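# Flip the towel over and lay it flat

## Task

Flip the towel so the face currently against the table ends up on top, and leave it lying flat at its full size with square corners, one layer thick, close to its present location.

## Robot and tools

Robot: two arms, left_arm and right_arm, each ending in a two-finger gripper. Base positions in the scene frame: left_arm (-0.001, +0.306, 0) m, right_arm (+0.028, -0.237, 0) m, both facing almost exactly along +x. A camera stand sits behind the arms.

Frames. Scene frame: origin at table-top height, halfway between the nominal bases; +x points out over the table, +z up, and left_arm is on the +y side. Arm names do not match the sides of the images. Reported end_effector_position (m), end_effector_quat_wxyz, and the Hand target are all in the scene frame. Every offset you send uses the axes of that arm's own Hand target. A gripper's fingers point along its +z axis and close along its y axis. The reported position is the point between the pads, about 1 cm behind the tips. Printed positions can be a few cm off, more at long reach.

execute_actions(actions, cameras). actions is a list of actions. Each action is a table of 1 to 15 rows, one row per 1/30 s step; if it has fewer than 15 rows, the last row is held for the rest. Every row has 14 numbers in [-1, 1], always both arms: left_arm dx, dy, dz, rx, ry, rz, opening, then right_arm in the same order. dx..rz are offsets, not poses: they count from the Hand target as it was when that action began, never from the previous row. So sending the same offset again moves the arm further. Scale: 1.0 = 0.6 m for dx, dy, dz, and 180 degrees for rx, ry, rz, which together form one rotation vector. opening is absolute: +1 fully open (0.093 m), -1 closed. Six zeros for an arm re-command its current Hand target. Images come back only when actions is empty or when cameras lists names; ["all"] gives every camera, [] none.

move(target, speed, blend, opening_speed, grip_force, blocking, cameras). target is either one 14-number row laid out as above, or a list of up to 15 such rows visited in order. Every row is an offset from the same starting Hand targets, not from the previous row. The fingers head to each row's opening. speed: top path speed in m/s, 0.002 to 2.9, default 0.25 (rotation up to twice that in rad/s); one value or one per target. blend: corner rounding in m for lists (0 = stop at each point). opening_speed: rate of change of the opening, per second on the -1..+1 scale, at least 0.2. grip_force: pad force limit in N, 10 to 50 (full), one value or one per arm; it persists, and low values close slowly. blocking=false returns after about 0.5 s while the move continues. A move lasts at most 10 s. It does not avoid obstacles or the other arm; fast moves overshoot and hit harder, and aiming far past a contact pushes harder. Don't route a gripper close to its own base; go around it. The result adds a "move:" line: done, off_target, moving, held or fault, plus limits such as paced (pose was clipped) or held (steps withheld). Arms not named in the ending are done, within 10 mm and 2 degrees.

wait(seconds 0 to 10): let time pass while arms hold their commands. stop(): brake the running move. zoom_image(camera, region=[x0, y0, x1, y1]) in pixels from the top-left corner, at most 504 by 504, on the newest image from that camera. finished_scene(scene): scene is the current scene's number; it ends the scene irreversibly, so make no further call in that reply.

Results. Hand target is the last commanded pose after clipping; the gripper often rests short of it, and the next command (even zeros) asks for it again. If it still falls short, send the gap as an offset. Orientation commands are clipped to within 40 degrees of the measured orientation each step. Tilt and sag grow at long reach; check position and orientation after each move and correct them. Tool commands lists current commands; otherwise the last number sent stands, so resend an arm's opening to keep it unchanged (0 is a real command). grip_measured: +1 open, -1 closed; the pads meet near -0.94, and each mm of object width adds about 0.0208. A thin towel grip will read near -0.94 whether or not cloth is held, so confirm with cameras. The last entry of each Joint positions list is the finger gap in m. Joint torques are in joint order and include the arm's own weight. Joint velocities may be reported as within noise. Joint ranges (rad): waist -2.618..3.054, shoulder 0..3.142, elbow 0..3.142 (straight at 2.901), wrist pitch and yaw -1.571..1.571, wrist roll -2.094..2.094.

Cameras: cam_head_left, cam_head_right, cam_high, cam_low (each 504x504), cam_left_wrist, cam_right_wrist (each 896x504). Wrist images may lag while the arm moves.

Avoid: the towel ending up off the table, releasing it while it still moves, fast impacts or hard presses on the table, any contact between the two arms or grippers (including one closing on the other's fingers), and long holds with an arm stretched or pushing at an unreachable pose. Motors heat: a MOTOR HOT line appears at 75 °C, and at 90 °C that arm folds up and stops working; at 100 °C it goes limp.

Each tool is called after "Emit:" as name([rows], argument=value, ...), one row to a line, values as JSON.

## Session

Emit:
execute_actions(actions=[])

Scene clock: 0.00 s.
left_arm: end_effector_position=(+0.3825, +0.3602, +0.1016) grip_measured=+1.000 end_effector_quat_wxyz=(+0.571, -0.120, +0.807, +0.096) | right_arm: end_effector_position=(+0.4072, -0.2776, +0.0937) grip_measured=+1.000 end_effector_quat_wxyz=(+0.590, +0.117, +0.798, -0.027)
Joint positions: left_arm=[0.025 1.502 0.382 0.77 -0.273 -0.08 0.093] | right_arm=[-0.042 1.541 0.313 0.918 0.139 0.145 0.093]
Joint velocities: within noise
Joint torques (N m): no reading
Motor temperatures (°C): left_arm=[29 40 46 40 26 30 28] | right_arm=[28 45 48 39 25 27 27]
Heat: left arm: 46 °C; right arm: 48 °C.
Hand target: left_arm +0.3856, +0.3603, +0.1094; +0.581, -0.121, +0.800, +0.094 | right_arm +0.4117, -0.2779, +0.1053; +0.606, +0.117, +0.787, -0.025
Tool commands: left_gripper/opening=+1.0 right_gripper/opening=+1.0
camera_calibration:
cam_left_wrist: T_world_to_cam=[[0.298566, -0.954053, -0.0253231, 0.233656], [-0.65937, -0.187019, -0.728186, 0.434639], [0.689992, 0.234109, -0.684912, -0.190367], [0, 0, 0, 1]] pos_world=[0.348178, 0.348773, 0.192031]
cam_right_wrist: T_world_to_cam=[[-0.209248, -0.973485, -0.0924252, -0.175114], [-0.654126, 0.209603, -0.726764, 0.43054], [0.726867, -0.0916161, -0.68064, -0.175909], [0, 0, 0, 1]] pos_world=[0.372848, -0.27683, 0.176986]

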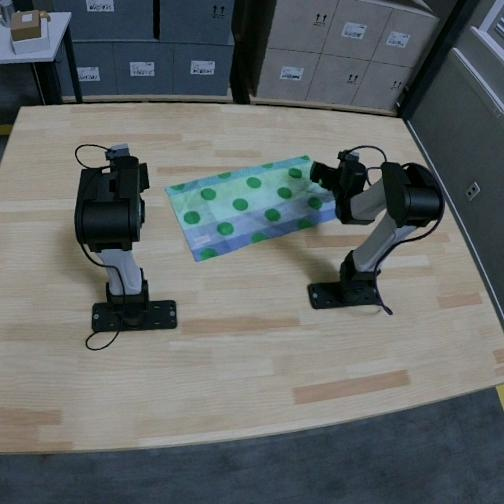

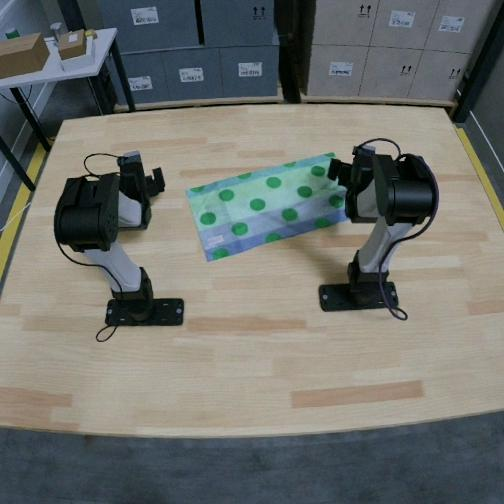

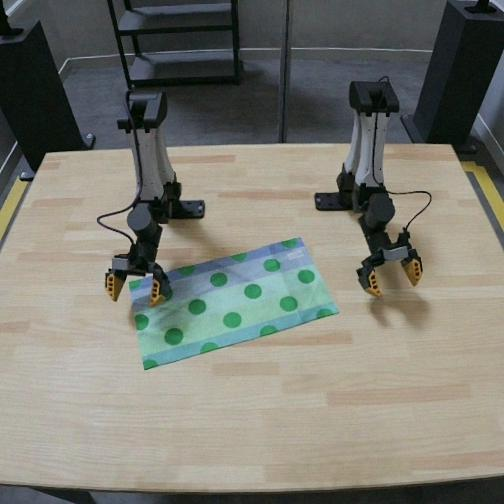

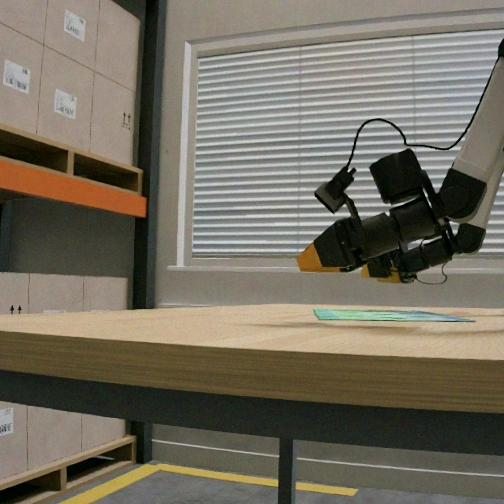

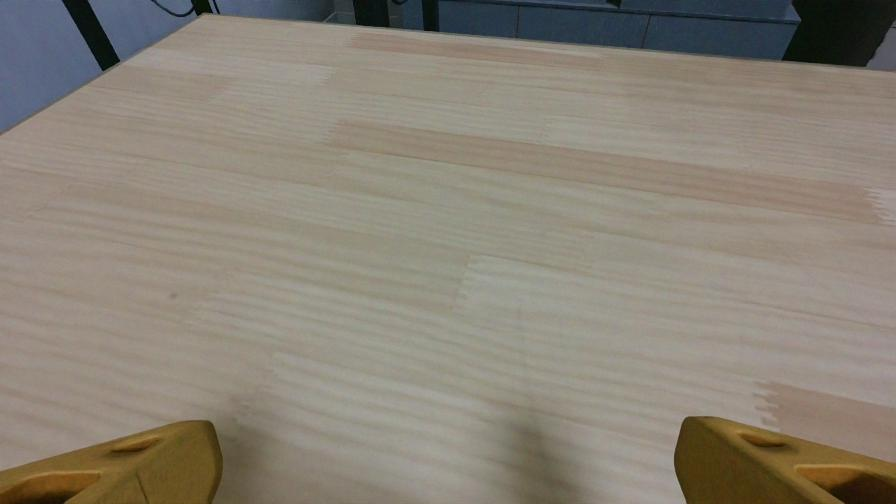

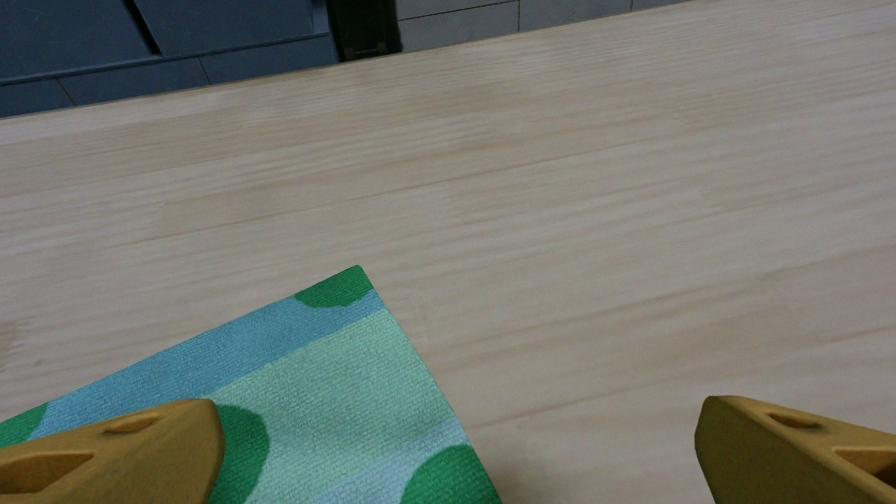

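Emit:
move(target=[0.0515,-0.246,-0.010,0.316,0.306,0.430,-0.1,-0.0005,0.115,0.203,0.2428,0.3547,0.2672,-0.1], speed=0.4, cameras=["cam_left_wrist","cam_right_wrist","cam_high"])

Scene clock: 12.50 s.
left_arm: end_effector_position=(+0.4135, +0.2155, +0.0794) grip_measured=-0.098 end_effector_quat_wxyz=(+0.003, +0.593, +0.806, -0.003) | right_arm: end_effector_position=(+0.5392, -0.2322, +0.0763) grip_measured=-0.097 end_effector_quat_wxyz=(+0.035, +0.590, +0.806, +0.019)
Joint positions: left_arm=[-0.21 2.181 1.909 -1.296 0.007 1.057 0.04] | right_arm=[0.017 2.648 2.728 -1.572 0.011 1.277 0.041]
Joint torques (N m): left_arm=[-0.21 -8.87 7.31 0.18 -0.07 0.18] | right_arm=[-0.75 -12.52 8.94 0.39 -0.05 0.18]
Heat: left arm: 47 °C; right arm: 49 °C.
Hand target: left_arm +0.4158, +0.2153, +0.0802; -0.001, +0.598, +0.802, +0.000 | right_arm +0.5420, -0.2330, +0.0806; +0.000, +0.599, +0.801, +0.000
Off the commanded pose: left_arm 0.002 m, 1 deg | right_arm 0.005 m, 5 deg.
joint sent to its limit (right arm) — joint 4 (wrist pitch), lower limit. The joint targets are off in orientation, not in position.
move: off_target (right_arm)
camera_calibration:
cam_left_wrist: T_world_to_cam=[[-0.957279, -0.289156, 0.00250208, 0.459578], [-0.264152, 0.877956, 0.399271, -0.0705203], [-0.117648, 0.381553, -0.916829, 0.127397], [0, 0, 0, 1]] pos_world=[0.436304, 0.146194, 0.143808]
cam_right_wrist: T_world_to_cam=[[-0.947771, -0.308743, -0.0800499, 0.446801], [-0.314303, 0.861366, 0.399077, 0.376976], [-0.0542603, 0.403394, -0.913416, 0.274411], [0, 0, 0, 1]] pos_world=[0.556839, -0.297463, 0.135975]
Images, in order (width x height): cam_high 504x504, cam_left_wrist 896x504, cam_right_wrist 896x504.

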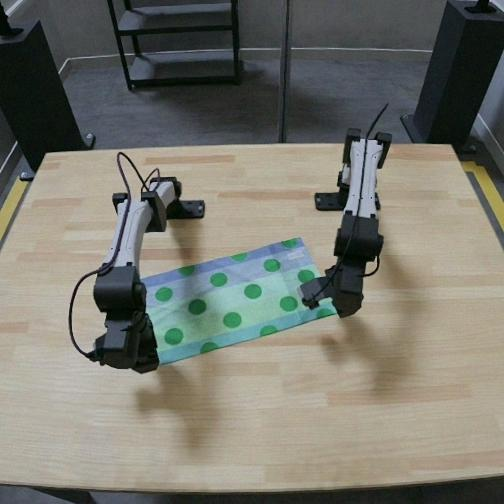

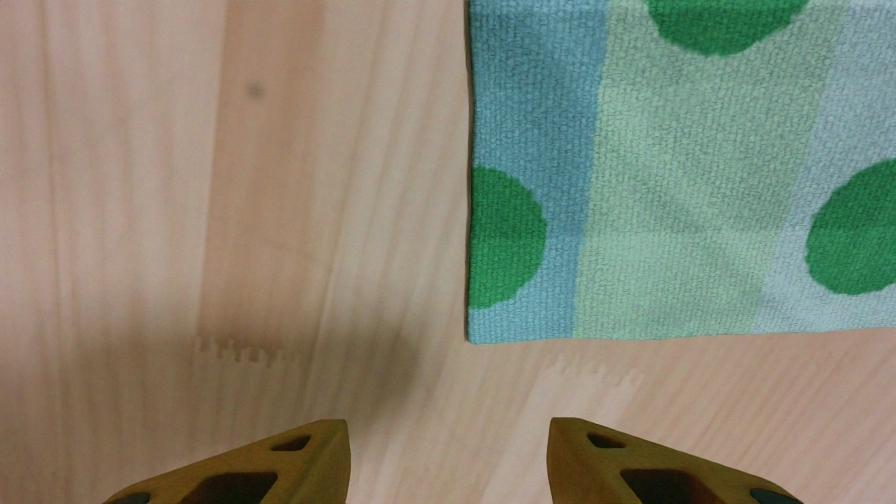

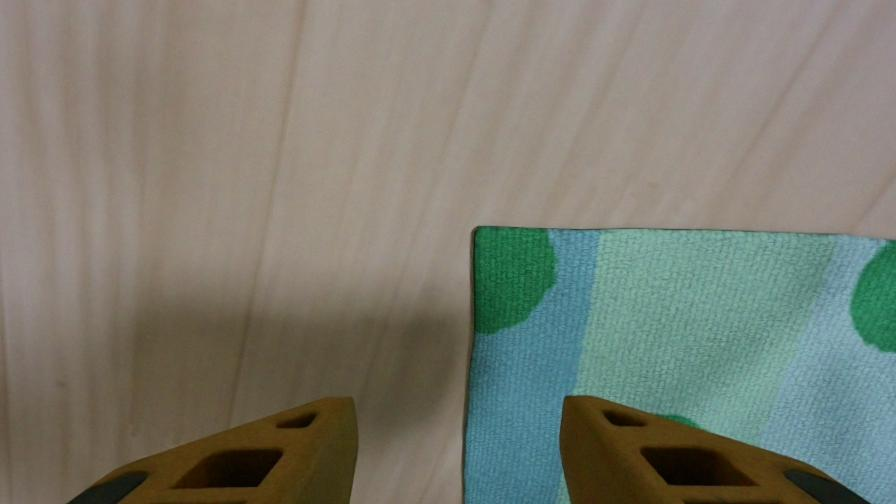

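Emit:
move([
  [0.002,-0.0147,0.07,0,0,0,-0.1,-0.0033,-0.0062,0.075,0,0,0,-0.1],
  [0.002,-0.0147,0.117,0,0,0,-0.1,-0.0033,-0.0062,0.1227,0,0,0,-0.1],
], speed=[0.12,0.05], blend=[0.01,0], cameras=["cam_left_wrist","cam_right_wrist","cam_low"])

Emit:
zoom_image(camera="cam_low", region=[200, 220, 440, 340])

Scene clock: 17.07 s.
left_arm: end_effector_position=(+0.4030, +0.2158, +0.0181) grip_measured=-0.098 end_effector_quat_wxyz=(-0.004, +0.594, +0.804, -0.006) | right_arm: end_effector_position=(+0.5345, -0.2343, +0.0202) grip_measured=-0.097 end_effector_quat_wxyz=(-0.002, +0.592, +0.806, -0.008)
Joint positions: left_arm=[-0.214 2.192 1.68 -1.07 0.007 1.057 0.04] | right_arm=[0.012 2.716 2.635 -1.503 0.01 1.277 0.041]
Joint torques (N m): left_arm=[-0.44 -8.59 4.53 0.57 -0.03 0.12] | right_arm=[-0.87 -13 2.93 0.89 -0.06 0.15]
Heat: left arm: 47 °C; right arm: 50 °C.
Hand target: left_arm +0.4068, +0.2141, +0.0100; -0.001, +0.598, +0.802, +0.000 | right_arm +0.5391, -0.2360, +0.0070; +0.000, +0.599, +0.801, +0.000
Off the commanded pose: left_arm 0.009 m, 1 deg | right_arm 0.014 m, 1 deg.
move: off_target (right_arm)
camera_calibration:
cam_left_wrist: T_world_to_cam=[[-0.958485, -0.284751, 0.0149476, 0.44903], [-0.254446, 0.877783, 0.405899, -0.0531235], [-0.128701, 0.385244, -0.913796, 0.0734806], [0, 0, 0, 1]] pos_world=[0.426328, 0.146185, 0.0819971]
cam_right_wrist: T_world_to_cam=[[-0.952624, -0.304066, 0.00717514, 0.439046], [-0.272106, 0.862562, 0.42655, 0.376881], [-0.135888, 0.40439, -0.904435, 0.267512], [0, 0, 0, 1]] pos_world=[0.55715, -0.299763, 0.0780386]
Images, in order (width x height): cam_low 504x504, cam_left_wrist 896x504, cam_right_wrist 896x504.

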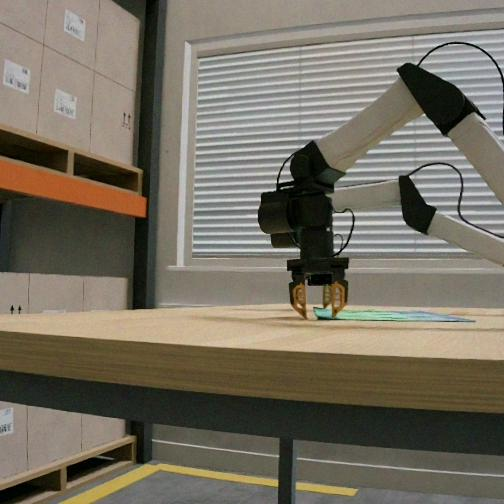

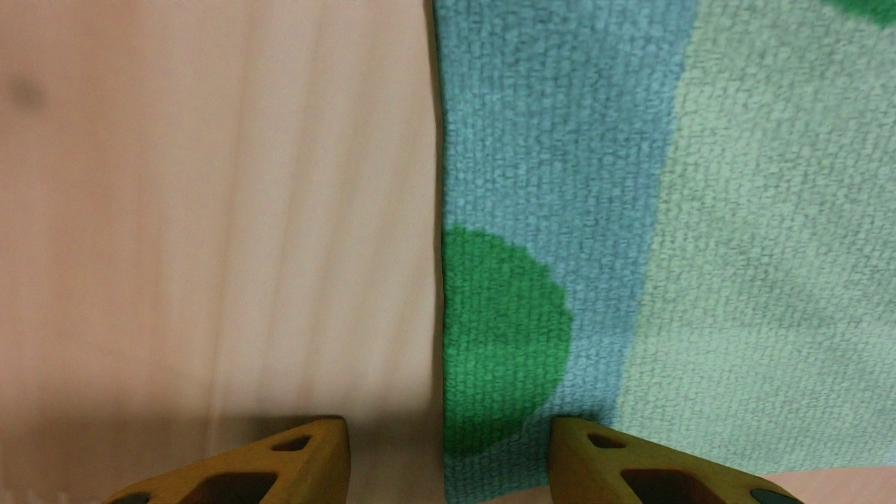

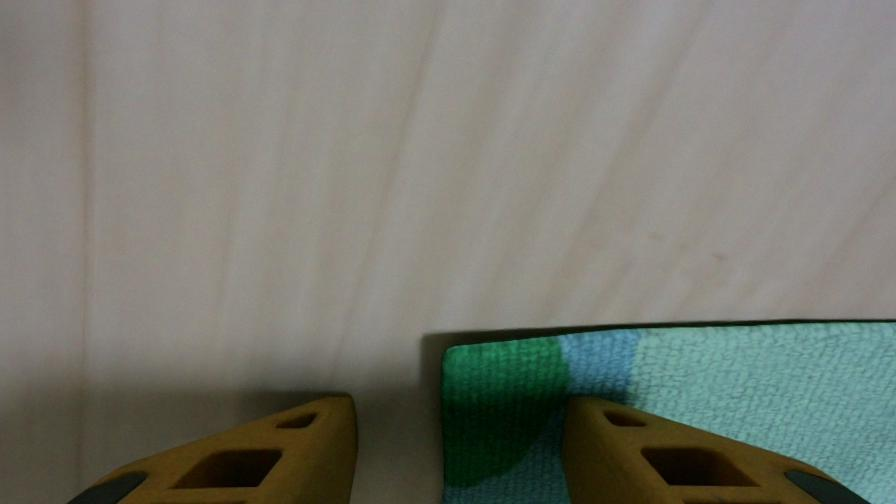

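Scaled by 2.100 from the camera's 504x504 image, which has a finer 720x720 frame.

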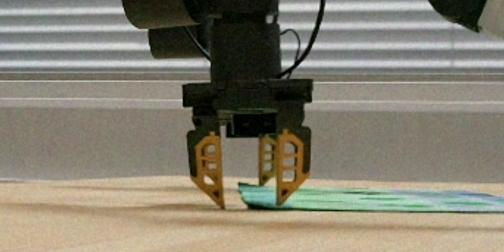

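Emit:
move(target=[0,0,0,0,0,0,-1,0,0,0,0,0,0,-1], opening_speed=0.8, cameras=["cam_left_wrist","cam_right_wrist"])

Scene clock: 19.37 s.
left_arm: end_effector_position=(+0.4015, +0.2146, +0.0181) grip_measured=-0.983 end_effector_quat_wxyz=(-0.006, +0.596, +0.803, -0.007) | right_arm: end_effector_position=(+0.5216, -0.2361, +0.0202) grip_measured=-0.977 end_effector_quat_wxyz=(-0.023, +0.593, +0.804, -0.023)
Joint positions: left_arm=[-0.217 2.192 1.68 -1.075 0.009 1.057 0] | right_arm=[0.009 2.709 2.619 -1.546 0.01 1.277 0]
Joint torques (N m): left_arm=[-0.16 -8.72 4.57 0.62 -0.07 0.11] | right_arm=[-0.59 -12.78 3.36 1.26 -0.05 0.15]
Heat: left arm: 47 °C; right arm: 50 °C.
Hand target: left_arm +0.4068, +0.2140, +0.0100; -0.001, +0.598, +0.802, +0.000 | right_arm +0.5390, -0.2361, +0.0069; +0.000, +0.599, +0.801, +0.000
Off the commanded pose: left_arm 0.010 m, 1 deg | right_arm 0.022 m, 4 deg.
move: off_target (right_arm)
camera_calibration:
cam_left_wrist: T_world_to_cam=[[-0.959256, -0.281851, 0.0196774, 0.446971], [-0.249847, 0.878727, 0.406712, -0.0545135], [-0.131923, 0.385225, -0.913344, 0.0750178], [0, 0, 0, 1]] pos_world=[0.425037, 0.144983, 0.0818931]
cam_right_wrist: T_world_to_cam=[[-0.952024, -0.300786, 0.056377, 0.425712], [-0.246822, 0.863618, 0.439595, 0.361715], [-0.180912, 0.40459, -0.896425, 0.289749], [0, 0, 0, 1]] pos_world=[0.546986, -0.301565, 0.07673]
Images, in order (width x height): cam_left_wrist 896x504, cam_right_wrist 896x504.

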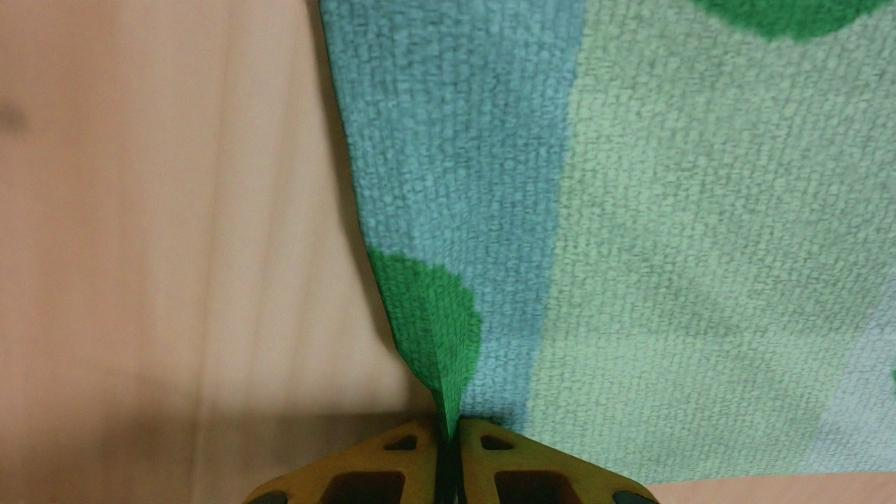

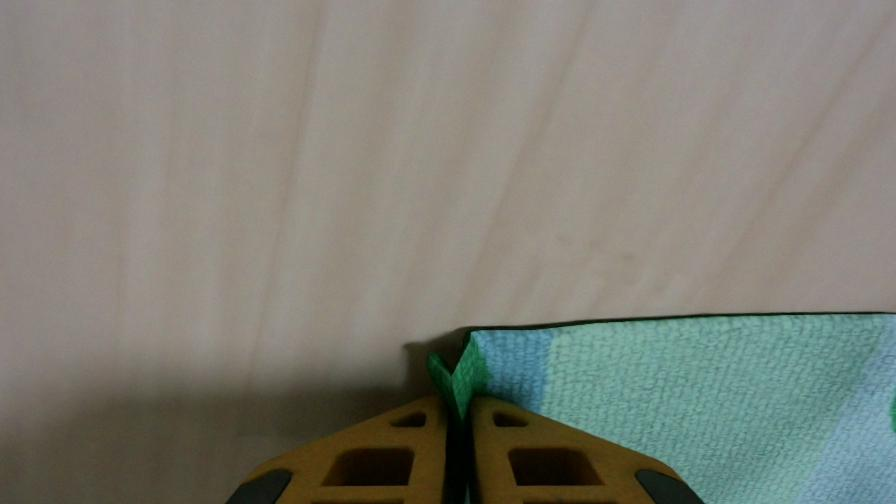

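Emit:
move([
  [0.004,0,-0.1,0,0,0,-1,-0.004,0,-0.1,0,0,0,-1],
  [0.008,-0.15,-0.5,-0.25,0,0,-1,-0.008,-0.15,-0.5185,-0.25,0,0,-1],
  [0.008,0.0833,-0.5,-0.25,0,0,-1,-0.008,0.0833,-0.5185,-0.25,0,0,-1],
], speed=[0.15,0.2,0.17], blend=[0.03,0.05,0], cameras=["cam_high","cam_low"])

Scene clock: 26.60 s.
left_arm: end_effector_position=(+0.4501, +0.2322, +0.3026) grip_measured=-0.983 end_effector_quat_wxyz=(+0.220, +0.554, +0.744, +0.303) | right_arm: end_effector_position=(+0.5853, -0.2238, +0.3079) grip_measured=-0.977 end_effector_quat_wxyz=(+0.236, +0.547, +0.737, +0.320)
Joint positions: left_arm=[-0.307 1.818 2.039 -1.123 -0.411 1.116 0] | right_arm=[-0.049 2.329 2.829 -1.284 -0.254 1.33 0]
Joint torques (N m): left_arm=[0.32 -7.3 7.73 1.36 -0.21 0.13] | right_arm=[-0.31 -11.06 8.88 1.88 0.1 0.14]
Motor temperatures (°C): left_arm=[29 42 47 40 26 30 28] | right_arm=[28 52 50 41 25 27 27]
Heat: left arm: 47 °C; right arm: 52 °C.
Hand target: left_arm +0.4537, +0.2326, +0.3100; +0.228, +0.553, +0.741, +0.307 | right_arm +0.5882, -0.2266, +0.3181; +0.229, +0.553, +0.740, +0.307
Off the commanded pose: left_arm 0.008 m, 1 deg | right_arm 0.011 m, 2 deg.
elbow stopped short (right arm): the move would have taken joint 3 (elbow) straighter than the controller allows.
move: off_target (right_arm); blend cut to 0.0299 m at target 1
Images, in order (width x height): cam_high 504x504, cam_low 504x504.

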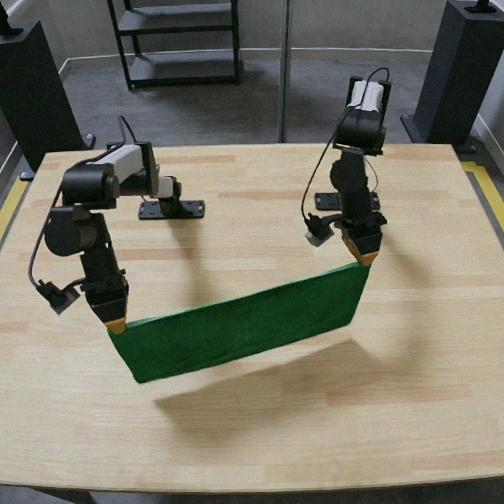

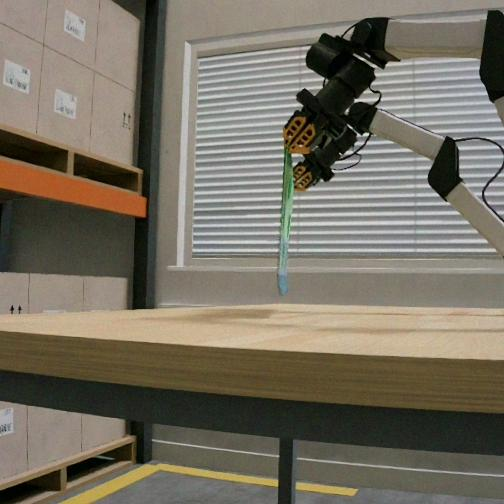

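Emit:
move([
  [0,-0.0707,0,0,0,0,-1,0,-0.0707,0,0,0,0,-1],
  [0,-0.1886,-0.0471,0,0,0,-1,0,-0.1886,-0.0471,0,0,0,-1],
  [0,-0.4302,-0.0177,0,0,0,-1,0,-0.4302,-0.0177,0,0,0,-1],
], blend=[0.02,0.03,0], speed=[0.2,0.2,0.17], cameras=["cam_high","cam_low"])

Emit:
zoom_image(camera="cam_low", region=[240, 200, 440, 340])

Emit:
zoom_image(camera="cam_high", region=[90, 230, 370, 390])

Scene clock: 31.13 s.
left_arm: end_effector_position=(+0.2699, +0.1786, +0.1282) grip_measured=-0.983 end_effector_quat_wxyz=(+0.212, +0.564, +0.739, +0.302) | right_arm: end_effector_position=(+0.4019, -0.2771, +0.1308) grip_measured=-0.977 end_effector_quat_wxyz=(+0.201, +0.567, +0.741, +0.297)
Joint positions: left_arm=[-0.788 1.308 0.869 -0.724 -0.657 0.654 0] | right_arm=[-0.273 1.45 0.968 -0.449 -0.386 1.159 0]
Joint torques (N m): left_arm=[-0.44 -5.57 5.79 1.13 -0.68 -0.08] | right_arm=[-0.91 -8.43 6.15 2.04 -0.23 -0.12]
Heat: left arm: 48 °C; right arm: 52 °C.
Hand target: left_arm +0.2714, +0.1785, +0.1352; +0.228, +0.553, +0.741, +0.307 | right_arm +0.4060, -0.2804, +0.1430; +0.229, +0.553, +0.740, +0.306
Off the commanded pose: left_arm 0.007 m, 2 deg | right_arm 0.013 m, 4 deg.
move: off_target (right_arm)
Images, in order (width x height): cam_high 504x504, cam_low 504x504.

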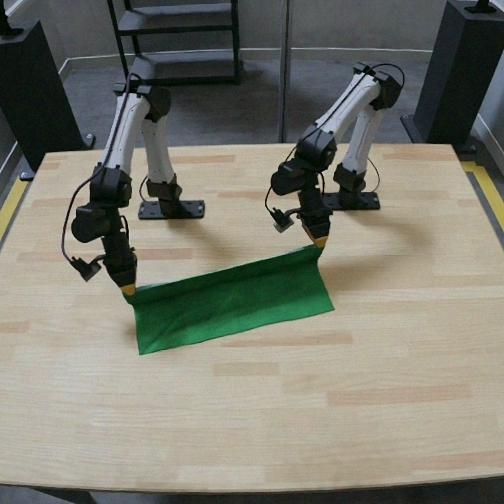

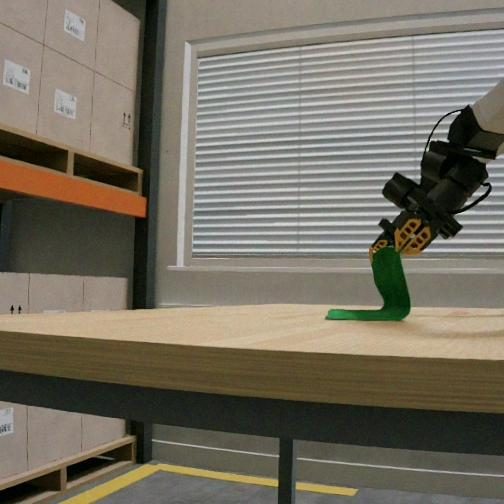

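Scaled by 2.520 from the camera's 504x504 image, which has a finer 720x720 frame.

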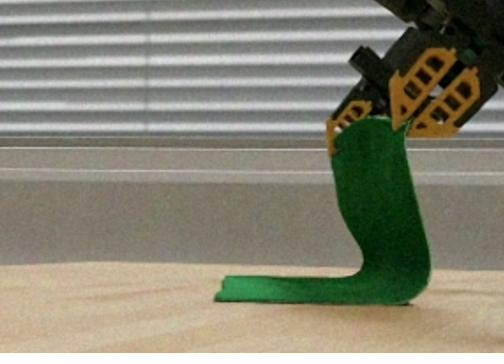

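Scaled by 1.800 from the camera's 504x504 image, which has a finer 720x720 frame.

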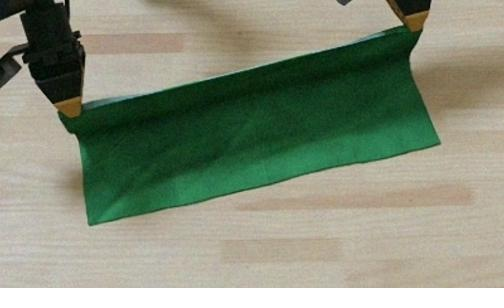

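Emit:
move([
  [0.004,-0.1179,-0.0471,0.03,0,0,-1,0.004,-0.1414,-0.0589,0.03,0,0,-1],
  [0.006,-0.2746,-0.013,0.083,0,0,-1,0.006,-0.317,-0.0365,0.083,0,0,-1],
], blend=[0.03,0], speed=[0.15,0.12], cameras=["cam_high","cam_low","cam_left_wrist","cam_right_wrist"])

Emit:
zoom_image(camera="cam_high", region=[90, 210, 370, 390])

Emit:
zoom_image(camera="cam_low", region=[280, 240, 480, 340])

Scene clock: 37.93 s.
left_arm: end_effector_position=(+0.1554, +0.1477, +0.0274) grip_measured=-0.983 end_effector_quat_wxyz=(+0.156, +0.579, +0.772, +0.211) | right_arm: end_effector_position=(+0.2591, -0.3116, +0.0266) grip_measured=-0.977 end_effector_quat_wxyz=(+0.140, +0.581, +0.771, +0.219)
Joint positions: left_arm=[-1.181 1.399 0.63 -0.744 -0.528 0.12 0] | right_arm=[-0.598 1.262 0.514 -0.499 -0.423 0.761 0]
Joint torques (N m): left_arm=[-0.49 -2.97 4.4 0.53 -0.33 -0.04] | right_arm=[-1.03 -2.81 5.24 1.48 -0.02 -0.1]
Heat: left arm: 48 °C; right arm: 51 °C.
Hand target: left_arm +0.1533, +0.1473, +0.0242; +0.154, +0.577, +0.774, +0.208 | right_arm +0.2612, -0.3193, +0.0240; +0.155, +0.578, +0.774, +0.208
Off the commanded pose: left_arm 0.004 m, 0 deg | right_arm 0.008 m, 2 deg.
move: done
camera_calibration:
cam_left_wrist: T_world_to_cam=[[-0.831149, -0.232214, -0.505241, 0.178972], [-0.446406, 0.820402, 0.357298, -0.0205159], [0.331532, 0.52251, -0.785538, -0.0189423], [0, 0, 0, 1]] pos_world=[0.145874, 0.0682885, 0.0828743]
cam_right_wrist: T_world_to_cam=[[-0.82923, -0.232912, -0.508065, 0.1571], [-0.467751, 0.786764, 0.402756, 0.393617], [0.305921, 0.571625, -0.761352, 0.200844], [0, 0, 0, 1]] pos_world=[0.252945, -0.387901, 0.0741985]
Images, in order (width x height): cam_high 504x504, cam_low 504x504, cam_left_wrist 896x504, cam_right_wrist 896x504.

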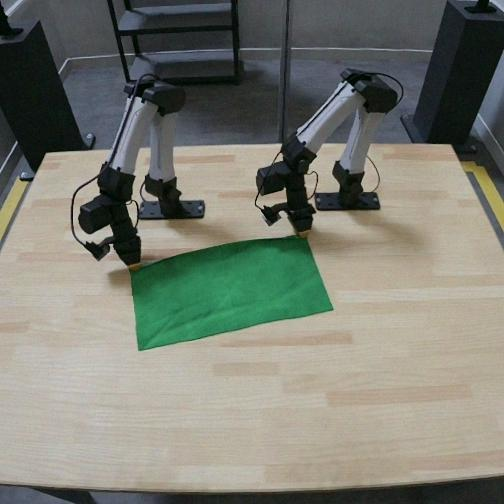

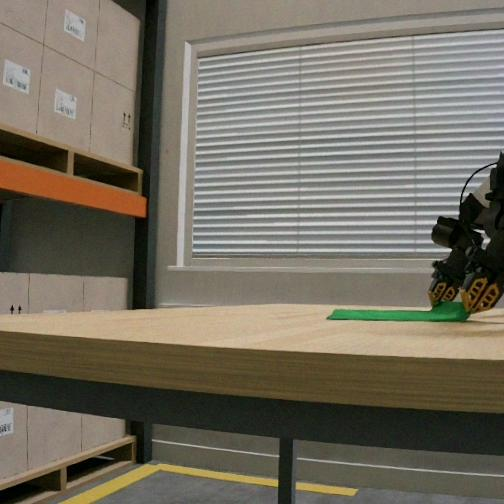

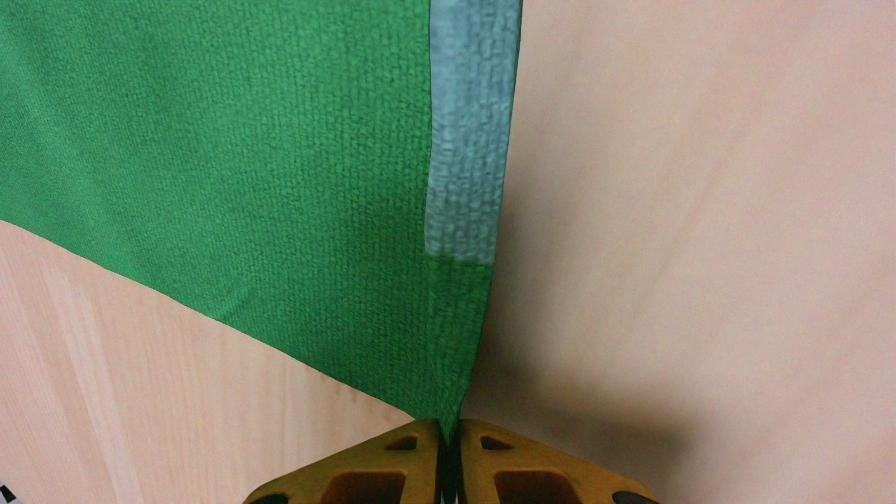

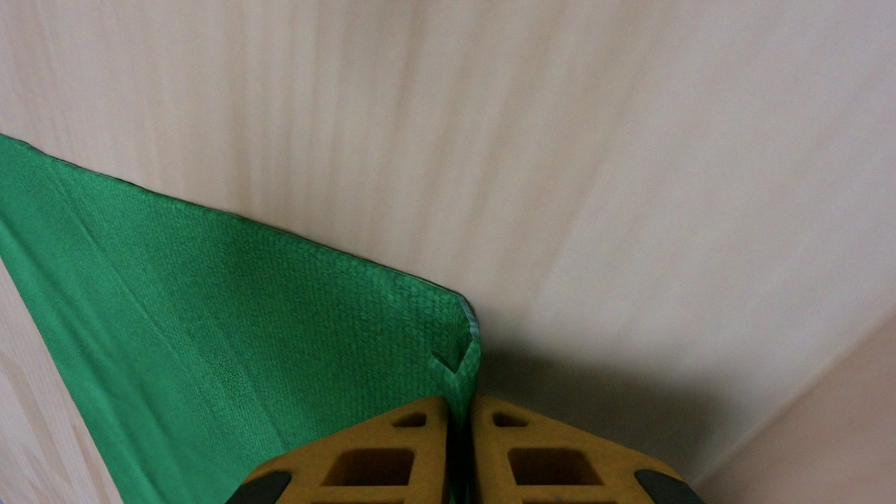

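Scaled by 1.800 from the camera's 504x504 image, which has a finer 720x720 frame.

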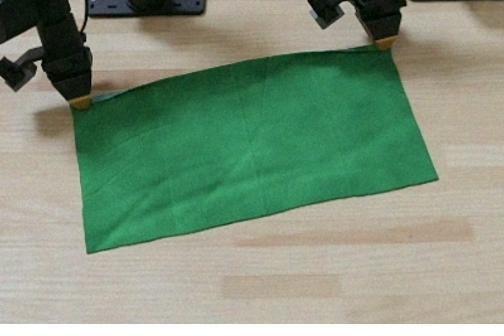

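Scaled by 2.520 from the camera's 504x504 image, which has a finer 720x720 frame.

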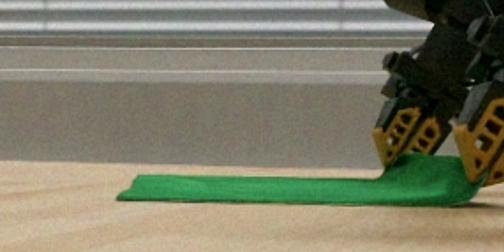

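Emit:
move([
  [0,0,0,0,0,0,-0.5,0,0,0,0,0,0,-0.5],
  [0,0,-0.15,0,0,0,-0.3,0,0,-0.15,0,0,0,-0.3],
], speed=0.1, opening_speed=0.6, cameras=["all"])

Emit:
zoom_image(camera="cam_high", region=[90, 210, 370, 390])

Scene clock: 43.23 s.
left_arm: end_effector_position=(+0.1118, +0.1384, +0.0951) grip_measured=-0.302 end_effector_quat_wxyz=(+0.148, +0.582, +0.769, +0.219) | right_arm: end_effector_position=(+0.2117, -0.3266, +0.0872) grip_measured=-0.303 end_effector_quat_wxyz=(+0.133, +0.588, +0.771, +0.206)
Joint positions: left_arm=[-1.409 1.339 0.871 -1.204 -0.526 -0.143 0.031] | right_arm=[-0.819 1.076 0.684 -0.972 -0.452 0.529 0.031]
Joint torques (N m): left_arm=[-0.34 -4.56 6.87 0.04 -0.35 -0.03] | right_arm=[-0.87 -3.45 9.63 0.75 -0.43 -0.11]
Heat: left arm: 48 °C; right arm: 50 °C.
Hand target: left_arm +0.1102, +0.1344, +0.1022; +0.155, +0.578, +0.774, +0.208 | right_arm +0.2179, -0.3321, +0.1019; +0.155, +0.578, +0.774, +0.208
Off the commanded pose: left_arm 0.008 m, 2 deg | right_arm 0.017 m, 3 deg.
move: off_target (right_arm); target 2's new opening was sent with right_arm's hand 0.017 m and 3 deg from that target
camera_calibration:
cam_left_wrist: T_world_to_cam=[[-0.833339, -0.218905, -0.507569, 0.173345], [-0.444314, 0.811524, 0.379492, -0.057669], [0.328831, 0.541766, -0.773537, 0.0500292], [0, 0, 0, 1]] pos_world=[0.102381, 0.0576417, 0.148569]
cam_right_wrist: T_world_to_cam=[[-0.846748, -0.228353, -0.480493, 0.147836], [-0.446742, 0.795623, 0.409152, 0.356635], [0.28886, 0.561105, -0.775707, 0.271528], [0, 0, 0, 1]] pos_world=[0.20607, -0.402344, 0.135742]

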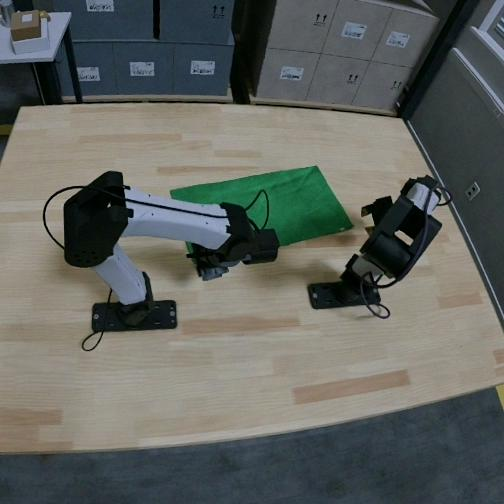

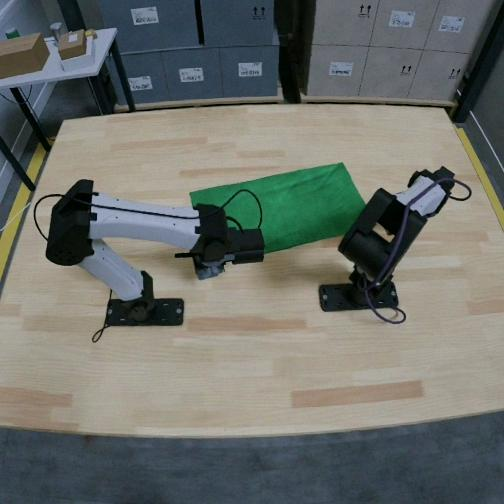

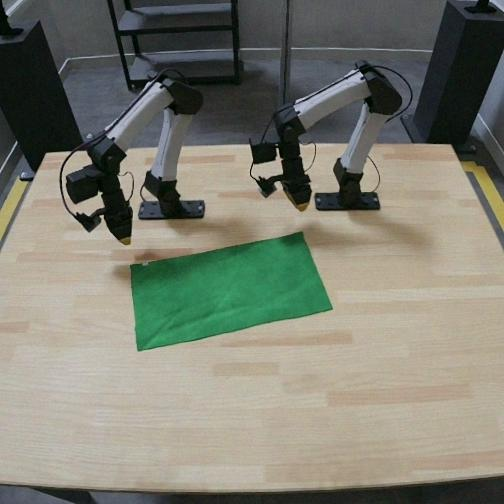

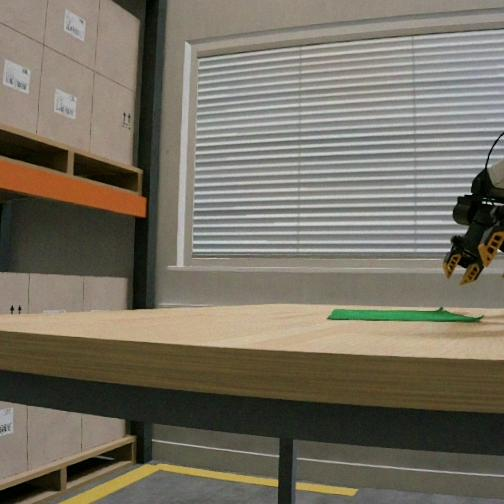

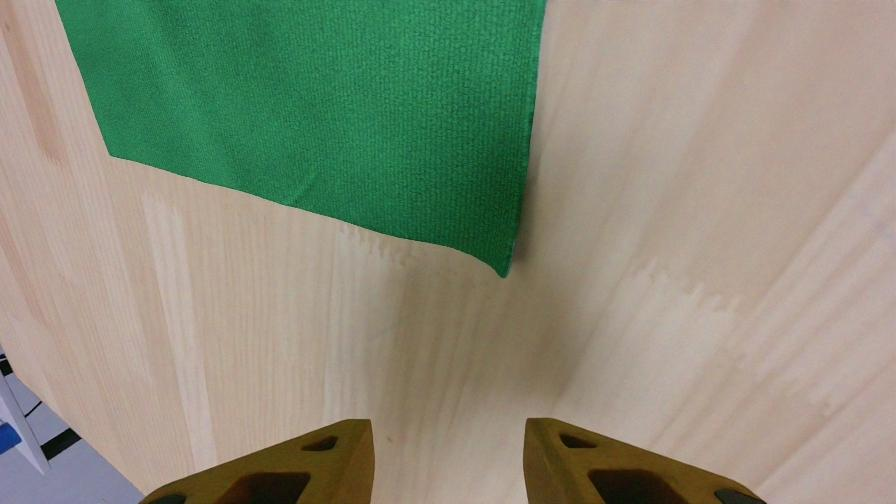

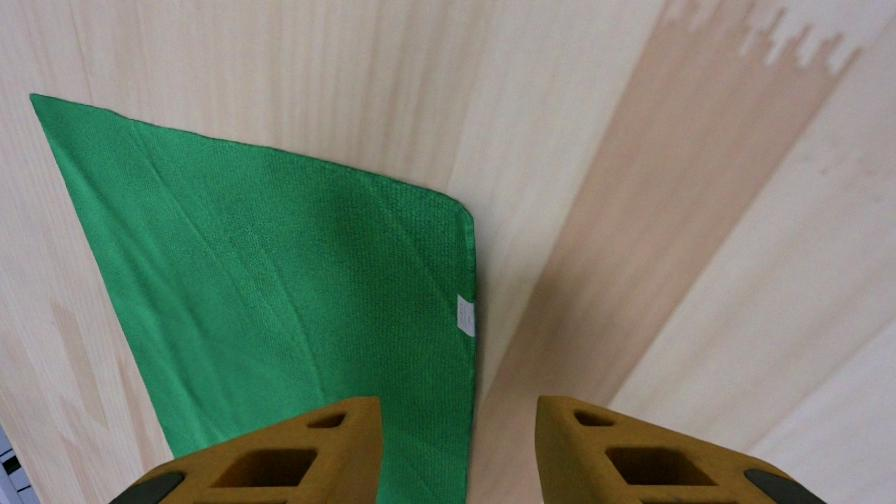

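Scaled by 1.800 from the camera's 504x504 image, which has a finer 720x720 frame.

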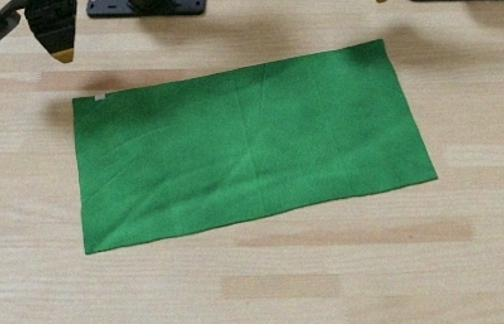

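Emit:
zoom_image(camera="cam_low", region=[310, 270, 500, 345])

Emit:
zoom_image(camera="cam_right_wrist", region=[380, 160, 560, 360])

Emit:
zoom_image(camera="cam_left_wrist", region=[380, 180, 600, 340])

Scaled by 2.653 from the camera's 504x504 image, which has a finer 720x720 frame.

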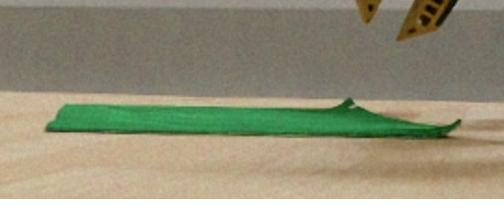

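Scaled by 2.520 from the camera's 896x504 image, which has a finer 1280x720 frame.

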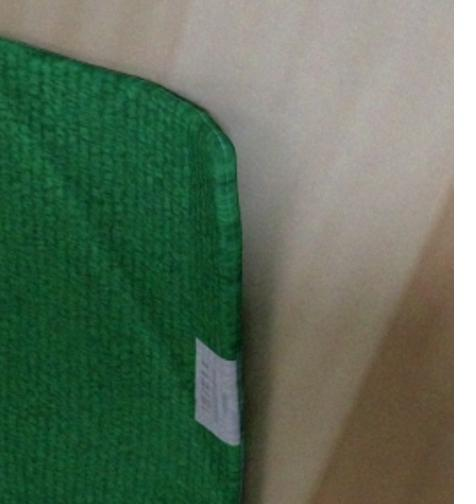

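Scaled by 2.291 from the camera's 896x504 image, which has a finer 1280x720 frame.

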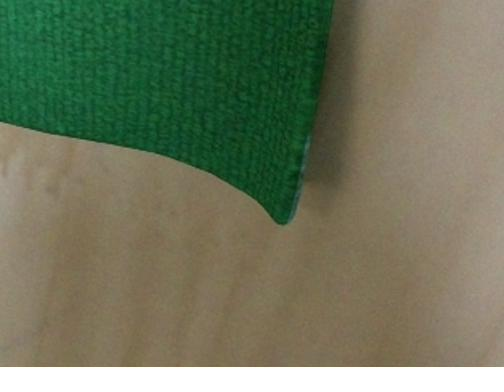

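Emit:
move(target=[-0.005,0.0153,0.1088,0,0,0,-1,-0.015,0.0117,0.1067,0,0,0,-1], speed=0.15, cameras=["cam_low","cam_left_wrist","cam_right_wrist","cam_high"])

Emit:
zoom_image(camera="cam_low", region=[310, 270, 500, 345])

Scene clock: 49.30 s.
left_arm: end_effector_position=(+0.1489, +0.1440, +0.0534) grip_measured=-0.989 end_effector_quat_wxyz=(+0.155, +0.576, +0.775, +0.209) | right_arm: end_effector_position=(+0.2560, -0.3288, +0.0541) grip_measured=-0.983 end_effector_quat_wxyz=(+0.154, +0.575, +0.775, +0.212)
Joint positions: left_arm=[-1.215 1.356 0.714 -0.894 -0.526 0.07 0] | right_arm=[-0.672 1.223 0.61 -0.643 -0.434 0.672 0]
Joint torques (N m): left_arm=[0.44 -2.88 4.66 0.6 -0.42 0.15] | right_arm=[0.2 -2.71 5.26 1.34 -0.13 0.17]
Heat: left arm: 48 °C; right arm: 50 °C.
Hand target: left_arm +0.1499, +0.1431, +0.0502; +0.154, +0.578, +0.774, +0.208 | right_arm +0.2571, -0.3299, +0.0500; +0.156, +0.578, +0.774, +0.208
Off the commanded pose: left_arm 0.003 m, 0 deg | right_arm 0.004 m, 1 deg.
move: done
camera_calibration:
cam_left_wrist: T_world_to_cam=[[-0.830702, -0.241094, -0.501805, 0.18689], [-0.452185, 0.817992, 0.355553, -0.0282225], [0.324751, 0.522267, -0.788527, 0.00679578], [0, 0, 0, 1]] pos_world=[0.140281, 0.0645946, 0.109175]
cam_right_wrist: T_world_to_cam=[[-0.82032, -0.253156, -0.512822, 0.155832], [-0.478518, 0.794896, 0.373044, 0.401536], [0.313202, 0.55141, -0.773209, 0.22476], [0, 0, 0, 1]] pos_world=[0.249579, -0.403664, 0.10391]
Images, in order (width x height): cam_high 504x504, cam_low 504x504, cam_left_wrist 896x504, cam_right_wrist 896x504.

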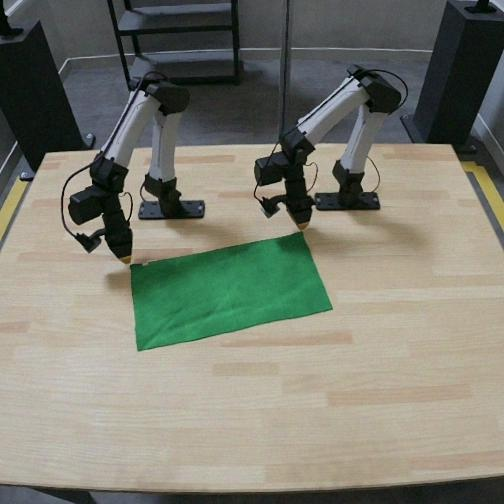

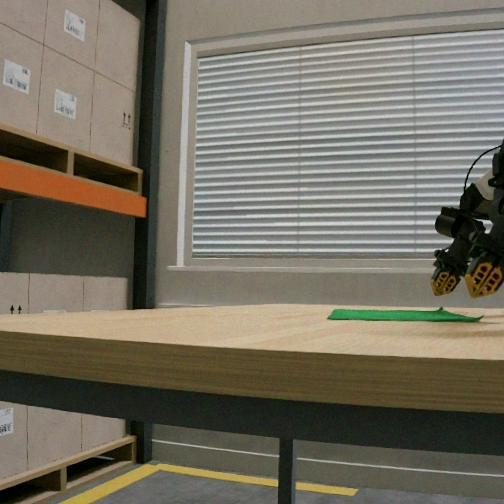

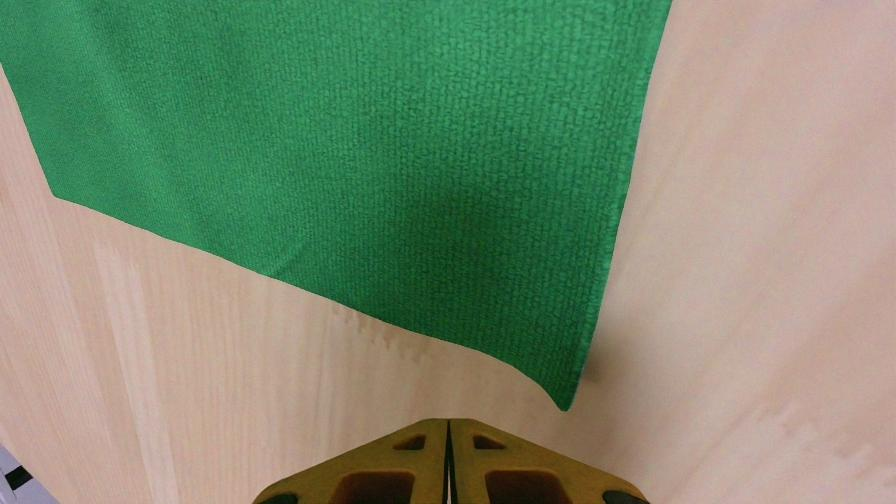

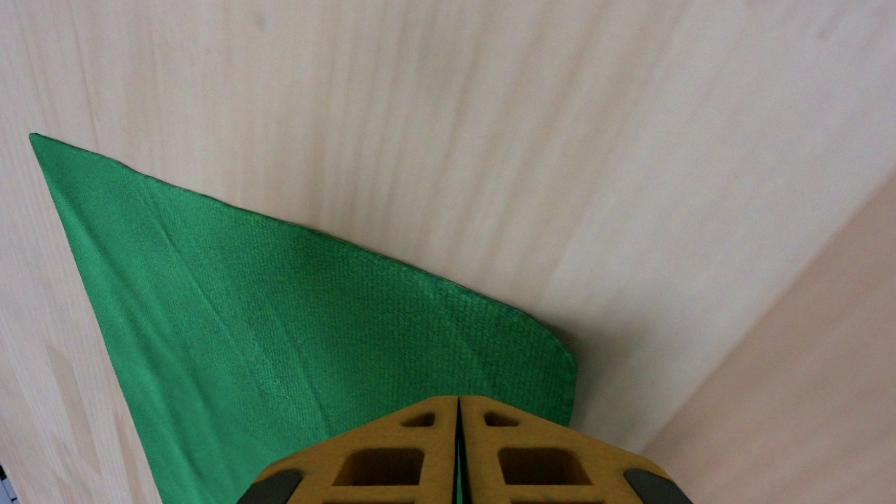

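Scaled by 2.653 from the camera's 504x504 image, which has a finer 720x720 frame.

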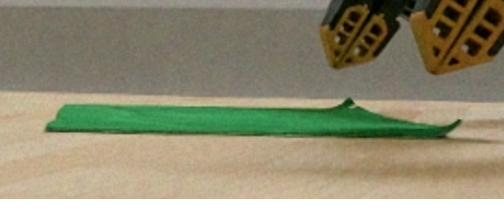

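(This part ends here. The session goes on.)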